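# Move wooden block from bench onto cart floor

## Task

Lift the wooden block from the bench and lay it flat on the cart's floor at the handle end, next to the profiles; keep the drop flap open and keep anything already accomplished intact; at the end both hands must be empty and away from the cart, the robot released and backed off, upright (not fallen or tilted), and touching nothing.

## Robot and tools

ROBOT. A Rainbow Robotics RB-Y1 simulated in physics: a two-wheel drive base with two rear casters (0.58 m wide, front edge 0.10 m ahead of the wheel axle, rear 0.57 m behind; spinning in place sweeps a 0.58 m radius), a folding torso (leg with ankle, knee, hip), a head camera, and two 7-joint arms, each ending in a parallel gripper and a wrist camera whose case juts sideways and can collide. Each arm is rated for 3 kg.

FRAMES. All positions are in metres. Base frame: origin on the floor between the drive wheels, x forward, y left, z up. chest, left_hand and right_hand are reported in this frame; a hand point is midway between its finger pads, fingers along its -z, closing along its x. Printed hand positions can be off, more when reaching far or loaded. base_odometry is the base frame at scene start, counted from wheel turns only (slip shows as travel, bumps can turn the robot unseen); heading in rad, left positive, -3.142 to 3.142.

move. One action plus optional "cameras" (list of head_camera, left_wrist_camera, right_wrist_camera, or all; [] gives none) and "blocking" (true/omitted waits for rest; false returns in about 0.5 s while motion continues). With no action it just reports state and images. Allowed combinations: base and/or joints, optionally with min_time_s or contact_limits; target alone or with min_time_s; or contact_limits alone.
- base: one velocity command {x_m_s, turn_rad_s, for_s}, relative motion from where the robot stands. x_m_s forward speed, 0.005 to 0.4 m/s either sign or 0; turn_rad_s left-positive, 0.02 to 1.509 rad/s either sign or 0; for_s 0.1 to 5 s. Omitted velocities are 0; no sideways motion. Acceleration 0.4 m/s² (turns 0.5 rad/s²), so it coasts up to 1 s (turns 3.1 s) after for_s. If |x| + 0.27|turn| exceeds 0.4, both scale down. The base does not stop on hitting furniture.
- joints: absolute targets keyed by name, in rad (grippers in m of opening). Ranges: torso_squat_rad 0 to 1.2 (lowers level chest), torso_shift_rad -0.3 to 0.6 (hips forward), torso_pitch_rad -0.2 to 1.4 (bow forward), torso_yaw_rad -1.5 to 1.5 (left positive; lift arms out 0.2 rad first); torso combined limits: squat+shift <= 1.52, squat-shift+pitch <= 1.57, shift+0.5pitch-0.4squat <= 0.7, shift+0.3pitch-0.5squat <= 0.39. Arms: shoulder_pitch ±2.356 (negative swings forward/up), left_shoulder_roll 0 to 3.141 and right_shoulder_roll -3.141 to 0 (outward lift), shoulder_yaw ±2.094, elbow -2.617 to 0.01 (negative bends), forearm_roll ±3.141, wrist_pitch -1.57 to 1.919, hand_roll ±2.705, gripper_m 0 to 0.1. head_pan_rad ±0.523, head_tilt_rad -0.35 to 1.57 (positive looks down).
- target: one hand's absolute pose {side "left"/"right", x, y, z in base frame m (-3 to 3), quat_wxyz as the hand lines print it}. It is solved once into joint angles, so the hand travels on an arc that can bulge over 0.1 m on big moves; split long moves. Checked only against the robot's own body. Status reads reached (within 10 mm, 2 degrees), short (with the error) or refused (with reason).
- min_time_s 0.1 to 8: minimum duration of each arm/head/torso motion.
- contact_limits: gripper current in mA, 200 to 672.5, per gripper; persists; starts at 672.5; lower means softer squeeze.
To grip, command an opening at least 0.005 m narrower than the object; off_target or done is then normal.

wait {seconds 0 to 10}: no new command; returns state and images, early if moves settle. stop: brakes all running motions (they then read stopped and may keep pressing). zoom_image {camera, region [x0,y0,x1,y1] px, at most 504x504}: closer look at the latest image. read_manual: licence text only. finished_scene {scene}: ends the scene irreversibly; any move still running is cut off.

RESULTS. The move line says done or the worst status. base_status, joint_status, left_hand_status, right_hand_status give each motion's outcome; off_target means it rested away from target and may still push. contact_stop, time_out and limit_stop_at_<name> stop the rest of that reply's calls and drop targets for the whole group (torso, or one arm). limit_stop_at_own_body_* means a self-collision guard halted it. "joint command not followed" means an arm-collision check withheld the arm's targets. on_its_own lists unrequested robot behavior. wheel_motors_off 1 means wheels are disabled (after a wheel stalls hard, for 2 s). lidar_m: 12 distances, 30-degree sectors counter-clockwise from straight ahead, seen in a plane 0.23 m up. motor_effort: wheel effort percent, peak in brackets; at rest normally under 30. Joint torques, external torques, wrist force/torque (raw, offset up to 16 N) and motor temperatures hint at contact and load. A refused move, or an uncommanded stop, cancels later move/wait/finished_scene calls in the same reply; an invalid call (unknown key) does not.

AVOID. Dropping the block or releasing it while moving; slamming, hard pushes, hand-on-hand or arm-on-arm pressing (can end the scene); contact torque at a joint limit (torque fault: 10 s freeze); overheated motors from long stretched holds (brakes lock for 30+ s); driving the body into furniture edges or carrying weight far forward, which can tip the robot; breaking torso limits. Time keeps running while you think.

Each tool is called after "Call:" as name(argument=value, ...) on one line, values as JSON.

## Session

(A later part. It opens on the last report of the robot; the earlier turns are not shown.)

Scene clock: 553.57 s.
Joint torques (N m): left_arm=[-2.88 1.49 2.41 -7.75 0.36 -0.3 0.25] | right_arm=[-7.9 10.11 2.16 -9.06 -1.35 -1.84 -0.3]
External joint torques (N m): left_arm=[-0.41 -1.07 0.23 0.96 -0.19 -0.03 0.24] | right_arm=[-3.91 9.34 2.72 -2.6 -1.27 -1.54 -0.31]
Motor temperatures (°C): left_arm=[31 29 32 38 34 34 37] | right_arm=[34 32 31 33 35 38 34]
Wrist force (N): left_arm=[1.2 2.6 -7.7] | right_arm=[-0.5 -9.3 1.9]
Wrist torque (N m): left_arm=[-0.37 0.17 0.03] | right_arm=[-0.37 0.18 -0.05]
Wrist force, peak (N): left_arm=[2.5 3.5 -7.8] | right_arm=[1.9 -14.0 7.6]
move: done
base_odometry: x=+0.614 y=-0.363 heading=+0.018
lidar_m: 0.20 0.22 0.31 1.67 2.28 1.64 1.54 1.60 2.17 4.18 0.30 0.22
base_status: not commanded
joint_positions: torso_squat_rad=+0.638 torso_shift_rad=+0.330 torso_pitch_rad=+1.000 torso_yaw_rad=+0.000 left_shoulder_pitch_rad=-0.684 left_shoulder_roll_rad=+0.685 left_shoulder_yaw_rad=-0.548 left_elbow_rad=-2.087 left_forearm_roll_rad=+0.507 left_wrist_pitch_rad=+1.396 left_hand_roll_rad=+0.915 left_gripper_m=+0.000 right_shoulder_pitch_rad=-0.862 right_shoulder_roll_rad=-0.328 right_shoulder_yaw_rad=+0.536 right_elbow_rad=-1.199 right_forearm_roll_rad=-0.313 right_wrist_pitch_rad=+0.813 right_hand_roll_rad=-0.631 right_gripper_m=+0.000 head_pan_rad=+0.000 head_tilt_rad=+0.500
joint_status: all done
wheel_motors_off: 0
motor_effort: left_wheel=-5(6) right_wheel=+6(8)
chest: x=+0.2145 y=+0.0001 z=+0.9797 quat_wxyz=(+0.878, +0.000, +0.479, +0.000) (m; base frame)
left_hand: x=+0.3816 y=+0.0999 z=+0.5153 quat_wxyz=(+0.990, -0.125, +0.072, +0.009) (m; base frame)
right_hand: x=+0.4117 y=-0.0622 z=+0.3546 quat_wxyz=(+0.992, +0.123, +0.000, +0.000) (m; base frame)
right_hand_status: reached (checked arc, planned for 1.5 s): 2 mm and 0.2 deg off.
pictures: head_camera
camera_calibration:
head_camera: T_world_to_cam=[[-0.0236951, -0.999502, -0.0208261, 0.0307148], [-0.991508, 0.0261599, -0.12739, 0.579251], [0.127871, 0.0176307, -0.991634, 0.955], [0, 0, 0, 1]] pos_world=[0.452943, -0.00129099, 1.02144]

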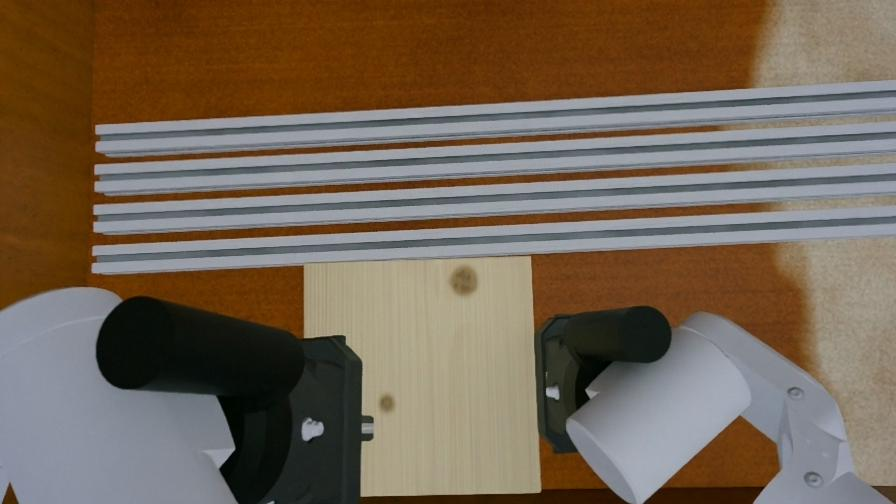

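Call:
move(target={"side":"right","x":0.412,"y":-0.03,"z":0.355,"quat_wxyz":[0.992,0.125,0,0]}, min_time_s=1.7, cameras=["head_camera"])

Call:
move(target={"side":"right","x":0.412,"y":-0.0,"z":0.355,"quat_wxyz":[0.992,0.125,0,0]}, min_time_s=1.7, cameras=["head_camera"])

Scene clock: 557.47 s.
Joint torques (N m): left_arm=[-2.69 1.4 2.36 -7.88 0.31 -0.26 0.25] | right_arm=[-9.91 11.9 2 -10.1 -1.28 -2.26 -0.28]
External joint torques (N m): left_arm=[-0.22 -1.16 0.18 0.83 -0.23 0.01 0.24] | right_arm=[-5.26 9.55 2.17 -3.56 -1.2 -1.95 -0.28]
Motor temperatures (°C): left_arm=[31 29 32 38 34 34 37] | right_arm=[34 32 31 33 35 38 34]
Wrist force (N): left_arm=[1.7 3.5 -7.4] | right_arm=[-2.0 -10.2 1.2]
Wrist torque (N m): left_arm=[-0.48 0.22 0.07] | right_arm=[-0.43 0.21 -0.10]
Wrist force, peak (N): left_arm=[2.0 3.1 -8.2] | right_arm=[-3.6 -13.8 6.2]
move: done
base_odometry: x=+0.614 y=-0.363 heading=+0.018
lidar_m: 0.20 0.22 0.30 1.66 2.27 1.64 1.53 1.60 2.17 4.17 0.30 0.21
base_status: not commanded
joint_positions: torso_squat_rad=+0.638 torso_shift_rad=+0.330 torso_pitch_rad=+1.000 torso_yaw_rad=+0.000 left_shoulder_pitch_rad=-0.684 left_shoulder_roll_rad=+0.685 left_shoulder_yaw_rad=-0.548 left_elbow_rad=-2.087 left_forearm_roll_rad=+0.507 left_wrist_pitch_rad=+1.396 left_hand_roll_rad=+0.915 left_gripper_m=+0.000 right_shoulder_pitch_rad=-0.904 right_shoulder_roll_rad=-0.258 right_shoulder_yaw_rad=+0.552 right_elbow_rad=-1.138 right_forearm_roll_rad=-0.253 right_wrist_pitch_rad=+0.816 right_hand_roll_rad=-0.678 right_gripper_m=+0.000 head_pan_rad=+0.000 head_tilt_rad=+0.500
joint_status: all done
wheel_motors_off: 0
motor_effort: left_wheel=-6(7) right_wheel=+8(9)
chest: x=+0.2145 y=+0.0001 z=+0.9797 quat_wxyz=(+0.878, +0.000, +0.479, +0.000) (m; base frame)
left_hand: x=+0.3816 y=+0.0999 z=+0.5153 quat_wxyz=(+0.990, -0.125, +0.072, +0.009) (m; base frame)
right_hand: x=+0.4114 y=-0.0323 z=+0.3545 quat_wxyz=(+0.992, +0.123, +0.001, +0.000) (m; base frame)
right_hand_status: reached (checked arc, planned for 1.7 s): 2 mm and 0.2 deg off.
pictures: head_camera
camera_calibration:
head_camera: T_world_to_cam=[[-0.0237016, -0.999502, -0.0208247, 0.0307137], [-0.991509, 0.026166, -0.127377, 0.579246], [0.127858, 0.0176288, -0.991636, 0.954996], [0, 0, 0, 1]] pos_world=[0.452952, -0.00129357, 1.02143]

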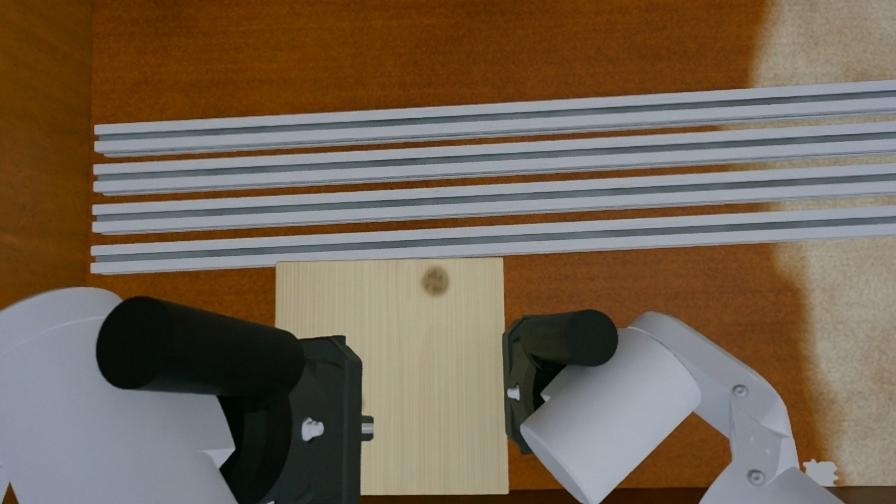

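Scene clock: 559.50 s.
Joint torques (N m): left_arm=[-2.36 1.23 2.28 -7.94 0.29 -0.29 0.28] | right_arm=[-10.08 12.06 2.09 -9.83 -0.97 -2.08 -0.19]
External joint torques (N m): left_arm=[0.11 -1.32 0.11 0.77 -0.26 -0.02 0.28] | right_arm=[-4.68 8.12 1.92 -3.27 -0.91 -1.75 -0.19]
Motor temperatures (°C): left_arm=[31 29 32 38 34 34 37] | right_arm=[34 32 31 33 35 38 34]
Wrist force (N): left_arm=[1.2 2.4 -6.9] | right_arm=[-0.2 -6.9 -6.9]
Wrist torque (N m): left_arm=[-0.30 0.16 0.11] | right_arm=[-0.44 0.28 -0.11]
Wrist force, peak (N): left_arm=[1.8 3.1 -8.3] | right_arm=[-4.4 -13.1 5.6]
move: done
base_odometry: x=+0.614 y=-0.363 heading=+0.018
lidar_m: 0.20 0.21 0.31 1.67 2.28 1.66 1.55 1.59 2.17 4.18 0.28 0.22
base_status: not commanded
joint_positions: torso_squat_rad=+0.638 torso_shift_rad=+0.330 torso_pitch_rad=+1.000 torso_yaw_rad=+0.000 left_shoulder_pitch_rad=-0.684 left_shoulder_roll_rad=+0.685 left_shoulder_yaw_rad=-0.548 left_elbow_rad=-2.087 left_forearm_roll_rad=+0.507 left_wrist_pitch_rad=+1.396 left_hand_roll_rad=+0.915 left_gripper_m=+0.000 right_shoulder_pitch_rad=-0.953 right_shoulder_roll_rad=-0.185 right_shoulder_yaw_rad=+0.567 right_elbow_rad=-1.059 right_forearm_roll_rad=-0.199 right_wrist_pitch_rad=+0.809 right_hand_roll_rad=-0.724 right_gripper_m=+0.000 head_pan_rad=+0.000 head_tilt_rad=+0.500
joint_status: all done
wheel_motors_off: 0
motor_effort: left_wheel=-7(7) right_wheel=+6(9)
chest: x=+0.2145 y=+0.0001 z=+0.9797 quat_wxyz=(+0.878, +0.000, +0.479, +0.000) (m; base frame)
left_hand: x=+0.3816 y=+0.0999 z=+0.5153 quat_wxyz=(+0.990, -0.125, +0.072, +0.009) (m; base frame)
right_hand: x=+0.4113 y=-0.0020 z=+0.3547 quat_wxyz=(+0.992, +0.123, +0.001, +0.000) (m; base frame)
right_hand_status: reached (checked arc, planned for 1.7 s): 2 mm and 0.2 deg off.
pictures: head_camera
camera_calibration:
head_camera: T_world_to_cam=[[-0.023702, -0.999502, -0.020821, 0.0307106], [-0.991508, 0.0261661, -0.127389, 0.579249], [0.12787, 0.0176249, -0.991634, 0.954998], [0, 0, 0, 1]] pos_world=[0.452942, -0.00129308, 1.02144]

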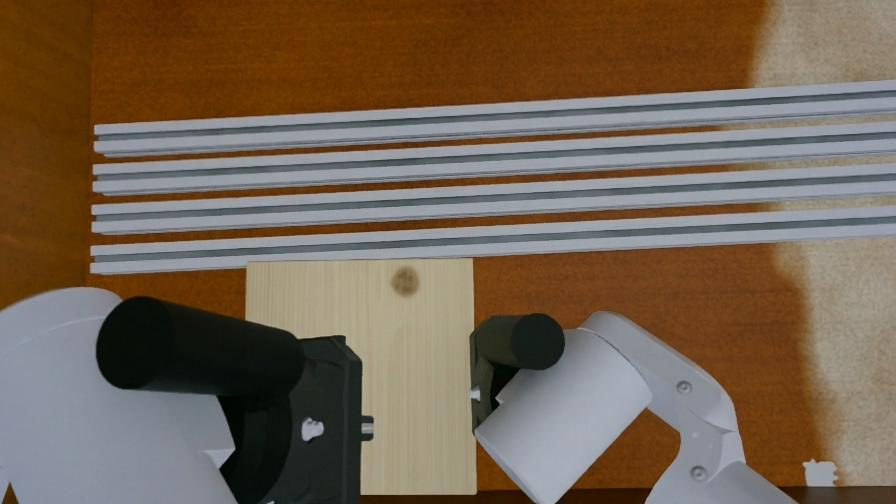

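Call:
move(target={"side":"right","x":0.412,"y":-0.07,"z":0.36,"quat_wxyz":[0.992,0.125,0,0]}, min_time_s=1.2, cameras=[])

Call:
move(target={"side":"right","x":0.41,"y":-0.16,"z":0.46,"quat_wxyz":[0.992,0.125,0,0]}, min_time_s=1.2, cameras=[])

Call:
move(target={"side":"right","x":0.40,"y":-0.20,"z":0.55,"quat_wxyz":[0.992,0.125,0,0]}, min_time_s=1.2, cameras=["head_camera"])

Call:
move(joints={"torso_squat_rad":0.35,"torso_shift_rad":0.25,"torso_pitch_rad":0.8}, min_time_s=2.5, cameras=["head_camera"])

Scene clock: 564.17 s.
Joint torques (N m): left_arm=[-2.47 1.09 2.34 -7.87 0.35 -0.29 0.29] | right_arm=[-2.06 -0.31 -2.36 -7.24 -0.49 -0.21 0.12]
External joint torques (N m): left_arm=[0 -1.46 0.16 0.84 -0.19 -0.02 0.28] | right_arm=[1.64 -0.63 -1.69 -0.68 -0.4 0.09 0.12]
Motor temperatures (°C): left_arm=[31 29 32 37 34 34 37] | right_arm=[34 32 31 33 35 38 34]
Wrist force (N): left_arm=[2.1 2.6 -7.2] | right_arm=[0.1 0.6 -5.1]
Wrist torque (N m): left_arm=[-0.36 0.28 0.08] | right_arm=[-0.13 0.14 -0.05]
Wrist force, peak (N): left_arm=[1.9 3.1 -8.1] | right_arm=[-0.1 -7.4 -7.9]
move: done
base_odometry: x=+0.614 y=-0.363 heading=+0.018
lidar_m: 0.20 0.22 0.31 1.67 2.27 1.64 1.54 1.59 2.17 4.19 0.30 0.22
base_status: not commanded
joint_positions: torso_squat_rad=+0.638 torso_shift_rad=+0.330 torso_pitch_rad=+1.000 torso_yaw_rad=+0.000 left_shoulder_pitch_rad=-0.684 left_shoulder_roll_rad=+0.685 left_shoulder_yaw_rad=-0.548 left_elbow_rad=-2.087 left_forearm_roll_rad=+0.507 left_wrist_pitch_rad=+1.396 left_hand_roll_rad=+0.915 left_gripper_m=+0.000 right_shoulder_pitch_rad=-0.838 right_shoulder_roll_rad=-0.351 right_shoulder_yaw_rad=+0.523 right_elbow_rad=-1.250 right_forearm_roll_rad=-0.327 right_wrist_pitch_rad=+0.833 right_hand_roll_rad=-0.616 right_gripper_m=+0.000 head_pan_rad=+0.000 head_tilt_rad=+0.500
joint_status: all done
wheel_motors_off: 0
motor_effort: left_wheel=-6(7) right_wheel=+7(7)
chest: x=+0.2145 y=+0.0001 z=+0.9797 quat_wxyz=(+0.878, +0.000, +0.479, +0.000) (m; base frame)
left_hand: x=+0.3816 y=+0.1000 z=+0.5153 quat_wxyz=(+0.990, -0.125, +0.072, +0.009) (m; base frame)
right_hand: x=+0.4120 y=-0.0696 z=+0.3599 quat_wxyz=(+0.992, +0.125, +0.000, +0.000) (m; base frame)
right_hand_status: reached (checked arc, planned for 1.2 s): 0 mm and 0.0 deg off.
pictures: none
No camera images: "cameras" was empty.

Scene clock: 565.70 s.
Joint torques (N m): left_arm=[-2.65 1.28 2.36 -8.03 0.32 -0.31 0.26] | right_arm=[0 -4.69 -4.07 -8.34 -0.37 -0.53 -0.22]
External joint torques (N m): left_arm=[-0.18 -1.28 0.19 0.68 -0.22 -0.04 0.26] | right_arm=[0.78 0.2 -1.35 -0.87 -0.25 -0.22 -0.22]
Motor temperatures (°C): left_arm=[31 29 32 37 34 34 37] | right_arm=[34 32 31 33 35 38 34]
Wrist force (N): left_arm=[1.8 2.8 -7.4] | right_arm=[0.1 1.1 -4.7]
Wrist torque (N m): left_arm=[-0.41 0.25 0.09] | right_arm=[-0.22 0.12 -0.05]
Wrist force, peak (N): left_arm=[1.8 3.4 -8.0] | right_arm=[0.2 1.4 -6.1]
move: done
base_odometry: x=+0.614 y=-0.363 heading=+0.018
lidar_m: 0.20 0.22 0.30 1.68 2.27 1.65 1.54 1.59 2.17 4.19 0.30 0.21
base_status: not commanded
joint_positions: torso_squat_rad=+0.638 torso_shift_rad=+0.330 torso_pitch_rad=+1.000 torso_yaw_rad=+0.000 left_shoulder_pitch_rad=-0.684 left_shoulder_roll_rad=+0.685 left_shoulder_yaw_rad=-0.548 left_elbow_rad=-2.087 left_forearm_roll_rad=+0.507 left_wrist_pitch_rad=+1.396 left_hand_roll_rad=+0.915 left_gripper_m=+0.000 right_shoulder_pitch_rad=-0.572 right_shoulder_roll_rad=-0.693 right_shoulder_yaw_rad=+0.405 right_elbow_rad=-1.882 right_forearm_roll_rad=-0.490 right_wrist_pitch_rad=+1.084 right_hand_roll_rad=-0.654 right_gripper_m=+0.000 head_pan_rad=+0.000 head_tilt_rad=+0.500
joint_status: all done
wheel_motors_off: 0
motor_effort: left_wheel=-4(5) right_wheel=+4(6)
chest: x=+0.2145 y=+0.0001 z=+0.9797 quat_wxyz=(+0.878, +0.000, +0.479, +0.000) (m; base frame)
left_hand: x=+0.3816 y=+0.1000 z=+0.5153 quat_wxyz=(+0.990, -0.125, +0.072, +0.009) (m; base frame)
right_hand: x=+0.4100 y=-0.1595 z=+0.4592 quat_wxyz=(+0.992, +0.125, +0.000, +0.001) (m; base frame)
right_hand_status: reached (checked arc, planned for 1.2 s): 1 mm and 0.1 deg off.
pictures: none
No camera images: "cameras" was empty.

Scene clock: 567.23 s.
Joint torques (N m): left_arm=[-2.54 1.45 2.62 -8.06 0.36 -0.22 0.25] | right_arm=[1.55 -7.66 -5.09 -8.33 -0.31 -0.19 -0.22]
External joint torques (N m): left_arm=[-0.07 -1.11 0.44 0.65 -0.19 0.05 0.24] | right_arm=[0.87 -0.93 -1.26 -0.85 -0.21 0.16 -0.22]
Motor temperatures (°C): left_arm=[31 29 31 37 34 34 37] | right_arm=[34 32 31 33 35 38 34]
Wrist force (N): left_arm=[2.3 3.1 -7.1] | right_arm=[0.1 0.9 -5.3]
Wrist torque (N m): left_arm=[-0.38 0.34 0.06] | right_arm=[-0.18 0.17 -0.08]
Wrist force, peak (N): left_arm=[2.6 2.8 -7.9] | right_arm=[0.0 0.9 -6.0]
move: done
base_odometry: x=+0.614 y=-0.363 heading=+0.018
lidar_m: 0.20 0.21 0.31 1.69 2.27 1.65 1.54 1.60 2.17 4.17 0.31 0.21
base_status: not commanded
joint_positions: torso_squat_rad=+0.638 torso_shift_rad=+0.330 torso_pitch_rad=+1.000 torso_yaw_rad=+0.000 left_shoulder_pitch_rad=-0.684 left_shoulder_roll_rad=+0.685 left_shoulder_yaw_rad=-0.548 left_elbow_rad=-2.087 left_forearm_roll_rad=+0.507 left_wrist_pitch_rad=+1.396 left_hand_roll_rad=+0.915 left_gripper_m=+0.000 right_shoulder_pitch_rad=-0.379 right_shoulder_roll_rad=-0.925 right_shoulder_yaw_rad=+0.247 right_elbow_rad=-2.280 right_forearm_roll_rad=-0.623 right_wrist_pitch_rad=+1.210 right_hand_roll_rad=-0.762 right_gripper_m=+0.000 head_pan_rad=+0.000 head_tilt_rad=+0.500
joint_status: all done
wheel_motors_off: 0
motor_effort: left_wheel=-4(5) right_wheel=+5(6)
chest: x=+0.2145 y=+0.0001 z=+0.9797 quat_wxyz=(+0.878, +0.000, +0.479, +0.000) (m; base frame)
left_hand: x=+0.3816 y=+0.1000 z=+0.5153 quat_wxyz=(+0.990, -0.125, +0.072, +0.009) (m; base frame)
right_hand: x=+0.4001 y=-0.1992 z=+0.5494 quat_wxyz=(+0.992, +0.125, +0.000, +0.001) (m; base frame)
right_hand_status: reached (checked arc, planned for 1.2 s): 1 mm and 0.1 deg off.
pictures: head_camera
camera_calibration:
head_camera: T_world_to_cam=[[-0.0235617, -0.999502, -0.020991, 0.0308581], [-0.991512, 0.0260484, -0.127378, 0.579245], [0.127862, 0.0178116, -0.991632, 0.954992], [0, 0, 0, 1]] pos_world=[0.452949, -0.00125564, 1.02143]

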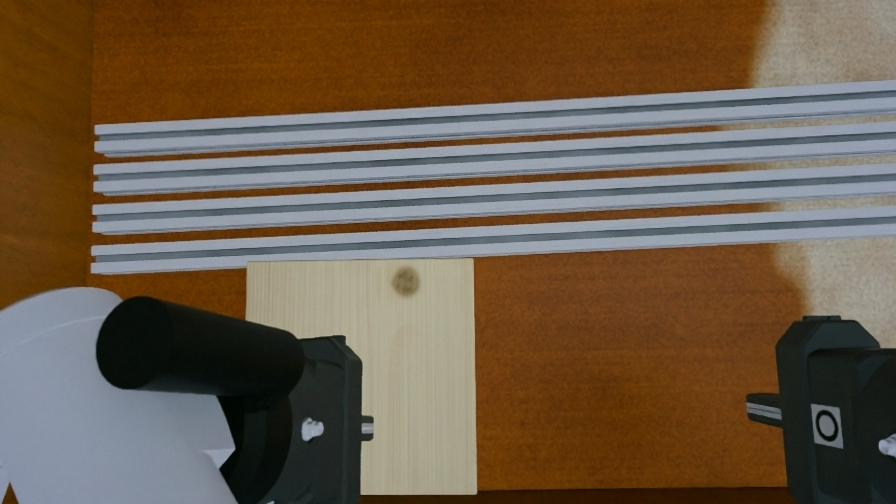

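Scene clock: 570.03 s.
Joint torques (N m): left_arm=[-5.55 2.08 4.29 -7.94 0.12 -0.6 0.28] | right_arm=[-1.5 -8.81 -6.23 -8.24 -0.18 -0.57 -0.12]
External joint torques (N m): left_arm=[0.54 -1.39 0.33 0.67 -0.12 -0.08 0.28] | right_arm=[1.06 -0.85 -0.93 -0.88 -0.35 0.05 -0.13]
Motor temperatures (°C): left_arm=[31 29 31 37 34 33 37] | right_arm=[34 32 31 33 35 38 34]
Wrist force (N): left_arm=[0.6 3.1 -7.9] | right_arm=[-1.3 0.9 -5.2]
Wrist torque (N m): left_arm=[-0.45 0.14 0.12] | right_arm=[-0.16 0.01 -0.09]
Wrist force, peak (N): left_arm=[1.3 3.2 -8.1] | right_arm=[-0.1 1.0 -6.4]
move: done
base_odometry: x=+0.614 y=-0.363 heading=+0.018
lidar_m: 0.20 0.22 0.31 1.68 2.28 1.65 1.54 1.60 2.16 4.18 0.30 0.22
base_status: not commanded
joint_positions: torso_squat_rad=+0.350 torso_shift_rad=+0.250 torso_pitch_rad=+0.800 torso_yaw_rad=+0.000 left_shoulder_pitch_rad=-0.684 left_shoulder_roll_rad=+0.685 left_shoulder_yaw_rad=-0.548 left_elbow_rad=-2.087 left_forearm_roll_rad=+0.507 left_wrist_pitch_rad=+1.396 left_hand_roll_rad=+0.915 left_gripper_m=+0.000 right_shoulder_pitch_rad=-0.379 right_shoulder_roll_rad=-0.925 right_shoulder_yaw_rad=+0.247 right_elbow_rad=-2.280 right_forearm_roll_rad=-0.623 right_wrist_pitch_rad=+1.210 right_hand_roll_rad=-0.762 right_gripper_m=+0.000 head_pan_rad=+0.000 head_tilt_rad=+0.500
joint_status: all done
wheel_motors_off: 0
motor_effort: left_wheel=-3(5) right_wheel=+4(6)
chest: x=+0.1566 y=+0.0001 z=+1.1332 quat_wxyz=(+0.921, +0.000, +0.389, +0.000) (m; base frame)
left_hand: x=+0.4126 y=+0.1000 z=+0.7112 quat_wxyz=(+0.992, -0.125, -0.027, -0.003) (m; base frame)
right_hand: x=+0.4240 y=-0.1992 z=+0.7483 quat_wxyz=(+0.987, +0.124, -0.099, +0.013) (m; base frame)
pictures: head_camera
camera_calibration:
head_camera: T_world_to_cam=[[-0.0189025, -0.999502, -0.0252498, 0.0368289], [-0.94647, 0.0260275, -0.321742, 0.754572], [0.322239, 0.0178164, -0.946491, 1.03304], [0, 0, 0, 1]] pos_world=[0.381991, -0.00123404, 1.22147]

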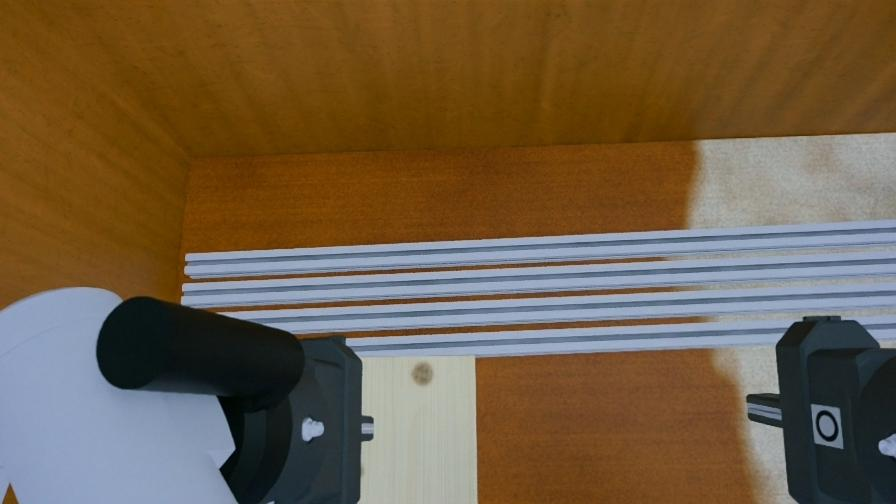

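Call:
move(joints={"torso_squat_rad":0.12,"torso_shift_rad":0.15,"torso_pitch_rad":0.6}, min_time_s=2, cameras=["head_camera"])

Scene clock: 573.47 s.
Joint torques (N m): left_arm=[-8.86 2.94 5.75 -7.46 -0.12 -0.78 0.26] | right_arm=[-4.9 -9.56 -7.09 -8 0.23 -0.74 -0.22]
External joint torques (N m): left_arm=[0.63 -1.3 0.16 0.71 -0.04 -0.04 0.27] | right_arm=[0.82 -0.69 -0.54 -1.05 -0.19 0.12 -0.25]
Motor temperatures (°C): left_arm=[31 29 31 37 34 33 37] | right_arm=[34 31 31 32 35 38 34]
Wrist force (N): left_arm=[-0.8 2.6 -8.0] | right_arm=[-2.3 0.6 -5.4]
Wrist torque (N m): left_arm=[-0.33 0.13 0.13] | right_arm=[-0.16 0.00 -0.10]
Wrist force, peak (N): left_arm=[0.1 3.9 -8.1] | right_arm=[-1.0 1.3 -6.1]
move: done
base_odometry: x=+0.614 y=-0.363 heading=+0.018
lidar_m: 0.20 0.22 0.31 1.69 2.26 1.65 1.54 1.60 2.16 4.18 0.31 0.21
base_status: not commanded
joint_positions: torso_squat_rad=+0.120 torso_shift_rad=+0.150 torso_pitch_rad=+0.600 torso_yaw_rad=+0.000 left_shoulder_pitch_rad=-0.684 left_shoulder_roll_rad=+0.685 left_shoulder_yaw_rad=-0.548 left_elbow_rad=-2.087 left_forearm_roll_rad=+0.507 left_wrist_pitch_rad=+1.396 left_hand_roll_rad=+0.915 left_gripper_m=+0.000 right_shoulder_pitch_rad=-0.379 right_shoulder_roll_rad=-0.925 right_shoulder_yaw_rad=+0.247 right_elbow_rad=-2.280 right_forearm_roll_rad=-0.623 right_wrist_pitch_rad=+1.210 right_hand_roll_rad=-0.762 right_gripper_m=+0.000 head_pan_rad=+0.000 head_tilt_rad=+0.500
joint_status: all done
wheel_motors_off: 0
motor_effort: left_wheel=-4(6) right_wheel=+3(5)
chest: x=+0.0505 y=+0.0001 z=+1.2231 quat_wxyz=(+0.955, +0.000, +0.295, +0.000) (m; base frame)
left_hand: x=+0.3853 y=+0.1000 z=+0.8604 quat_wxyz=(+0.984, -0.124, -0.126, -0.016) (m; base frame)
right_hand: x=+0.3890 y=-0.1992 z=+0.8990 quat_wxyz=(+0.972, +0.122, -0.197, +0.026) (m; base frame)
pictures: head_camera
camera_calibration:
head_camera: T_world_to_cam=[[-0.013487, -0.999503, -0.0285004, 0.0408038], [-0.863665, 0.0260081, -0.503395, 0.901043], [0.503886, 0.0178256, -0.863586, 1.0417], [0, 0, 0, 1]] pos_world=[0.25385, -0.00121989, 1.35434]

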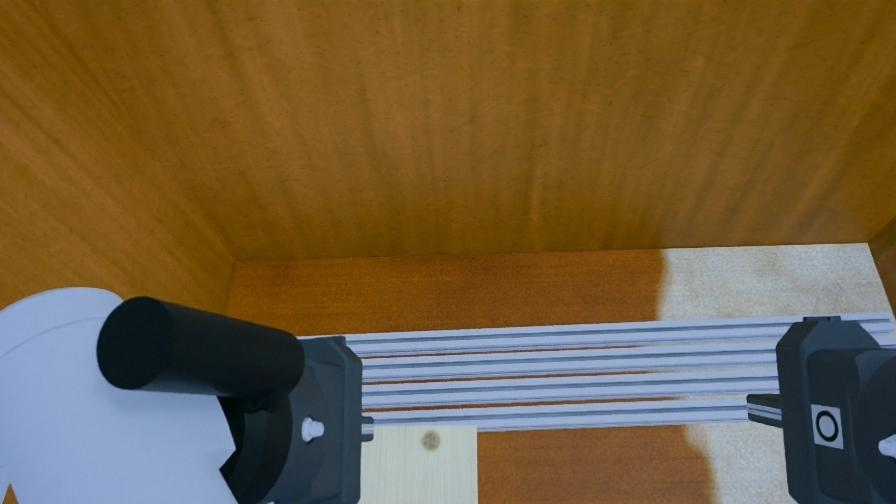

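Call:
move(base={"x_m_s":-0.2,"for_s":4}, joints={"head_tilt_rad":0.35}, cameras=["head_camera"])

Scene clock: 579.97 s.
Joint torques (N m): left_arm=[-9 2.6 6.01 -7.49 -0.11 -0.77 0.41] | right_arm=[-5.56 -9.46 -7.22 -7.73 0.18 -0.75 -0.21]
External joint torques (N m): left_arm=[0.49 -1.65 0.42 0.68 -0.04 -0.02 0.42] | right_arm=[0.15 -0.58 -0.68 -0.77 -0.24 0.11 -0.23]
Motor temperatures (°C): left_arm=[31 29 31 37 34 33 37] | right_arm=[34 31 31 32 35 38 34]
Wrist force (N): left_arm=[-1.3 3.2 -6.9] | right_arm=[-2.1 1.3 -5.1]
Wrist torque (N m): left_arm=[-0.45 0.09 0.11] | right_arm=[-0.23 0.01 -0.08]
Wrist force, peak (N): left_arm=[-0.7 3.4 -8.1] | right_arm=[-2.2 1.6 -5.4]
move: done
base_odometry: x=-0.186 y=-0.377 heading=+0.017
lidar_m: 1.01 1.05 2.02 3.16 1.12 0.81 0.74 0.76 1.05 2.80 2.57 1.05
base_status: done (sent for 4 of 4 s)
joint_positions: torso_squat_rad=+0.120 torso_shift_rad=+0.150 torso_pitch_rad=+0.600 torso_yaw_rad=+0.000 left_shoulder_pitch_rad=-0.684 left_shoulder_roll_rad=+0.685 left_shoulder_yaw_rad=-0.548 left_elbow_rad=-2.087 left_forearm_roll_rad=+0.507 left_wrist_pitch_rad=+1.396 left_hand_roll_rad=+0.915 left_gripper_m=+0.000 right_shoulder_pitch_rad=-0.379 right_shoulder_roll_rad=-0.925 right_shoulder_yaw_rad=+0.247 right_elbow_rad=-2.280 right_forearm_roll_rad=-0.623 right_wrist_pitch_rad=+1.210 right_hand_roll_rad=-0.762 right_gripper_m=+0.000 head_pan_rad=+0.000 head_tilt_rad=+0.350
joint_status: all done
wheel_motors_off: 0
motor_effort: left_wheel=-20(31) right_wheel=+19(37)
chest: x=+0.0505 y=+0.0001 z=+1.2231 quat_wxyz=(+0.955, +0.000, +0.295, +0.000) (m; base frame)
left_hand: x=+0.3853 y=+0.1000 z=+0.8604 quat_wxyz=(+0.984, -0.124, -0.126, -0.016) (m; base frame)
right_hand: x=+0.3890 y=-0.1993 z=+0.8990 quat_wxyz=(+0.972, +0.122, -0.197, +0.025) (m; base frame)
pictures: head_camera
camera_calibration:
head_camera: T_world_to_cam=[[-0.00907224, -0.999503, -0.0301999, 0.0423368], [-0.778739, 0.0260074, -0.626809, 1.05542], [0.627283, 0.0178313, -0.778587, 0.902355], [0, 0, 0, 1]] pos_world=[0.256247, -0.00122309, 1.36539]

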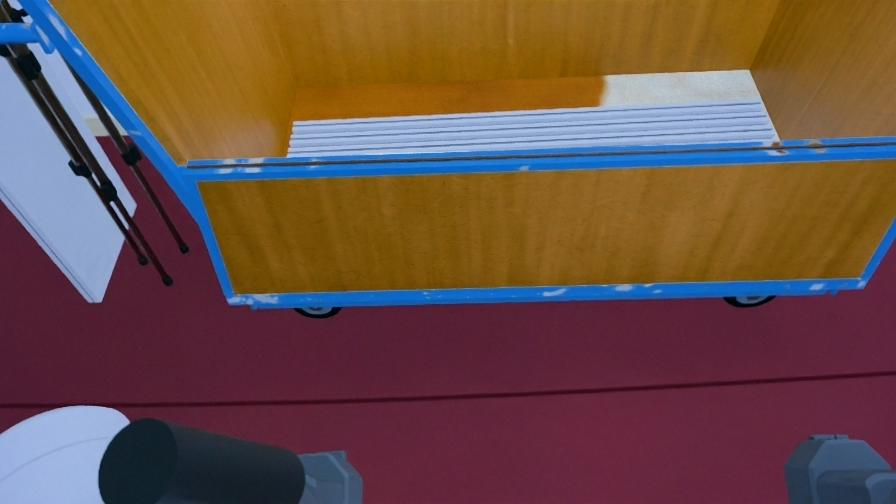

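Call:
finished_scene(scene=2, done=true)

The scene is finished: the task was done.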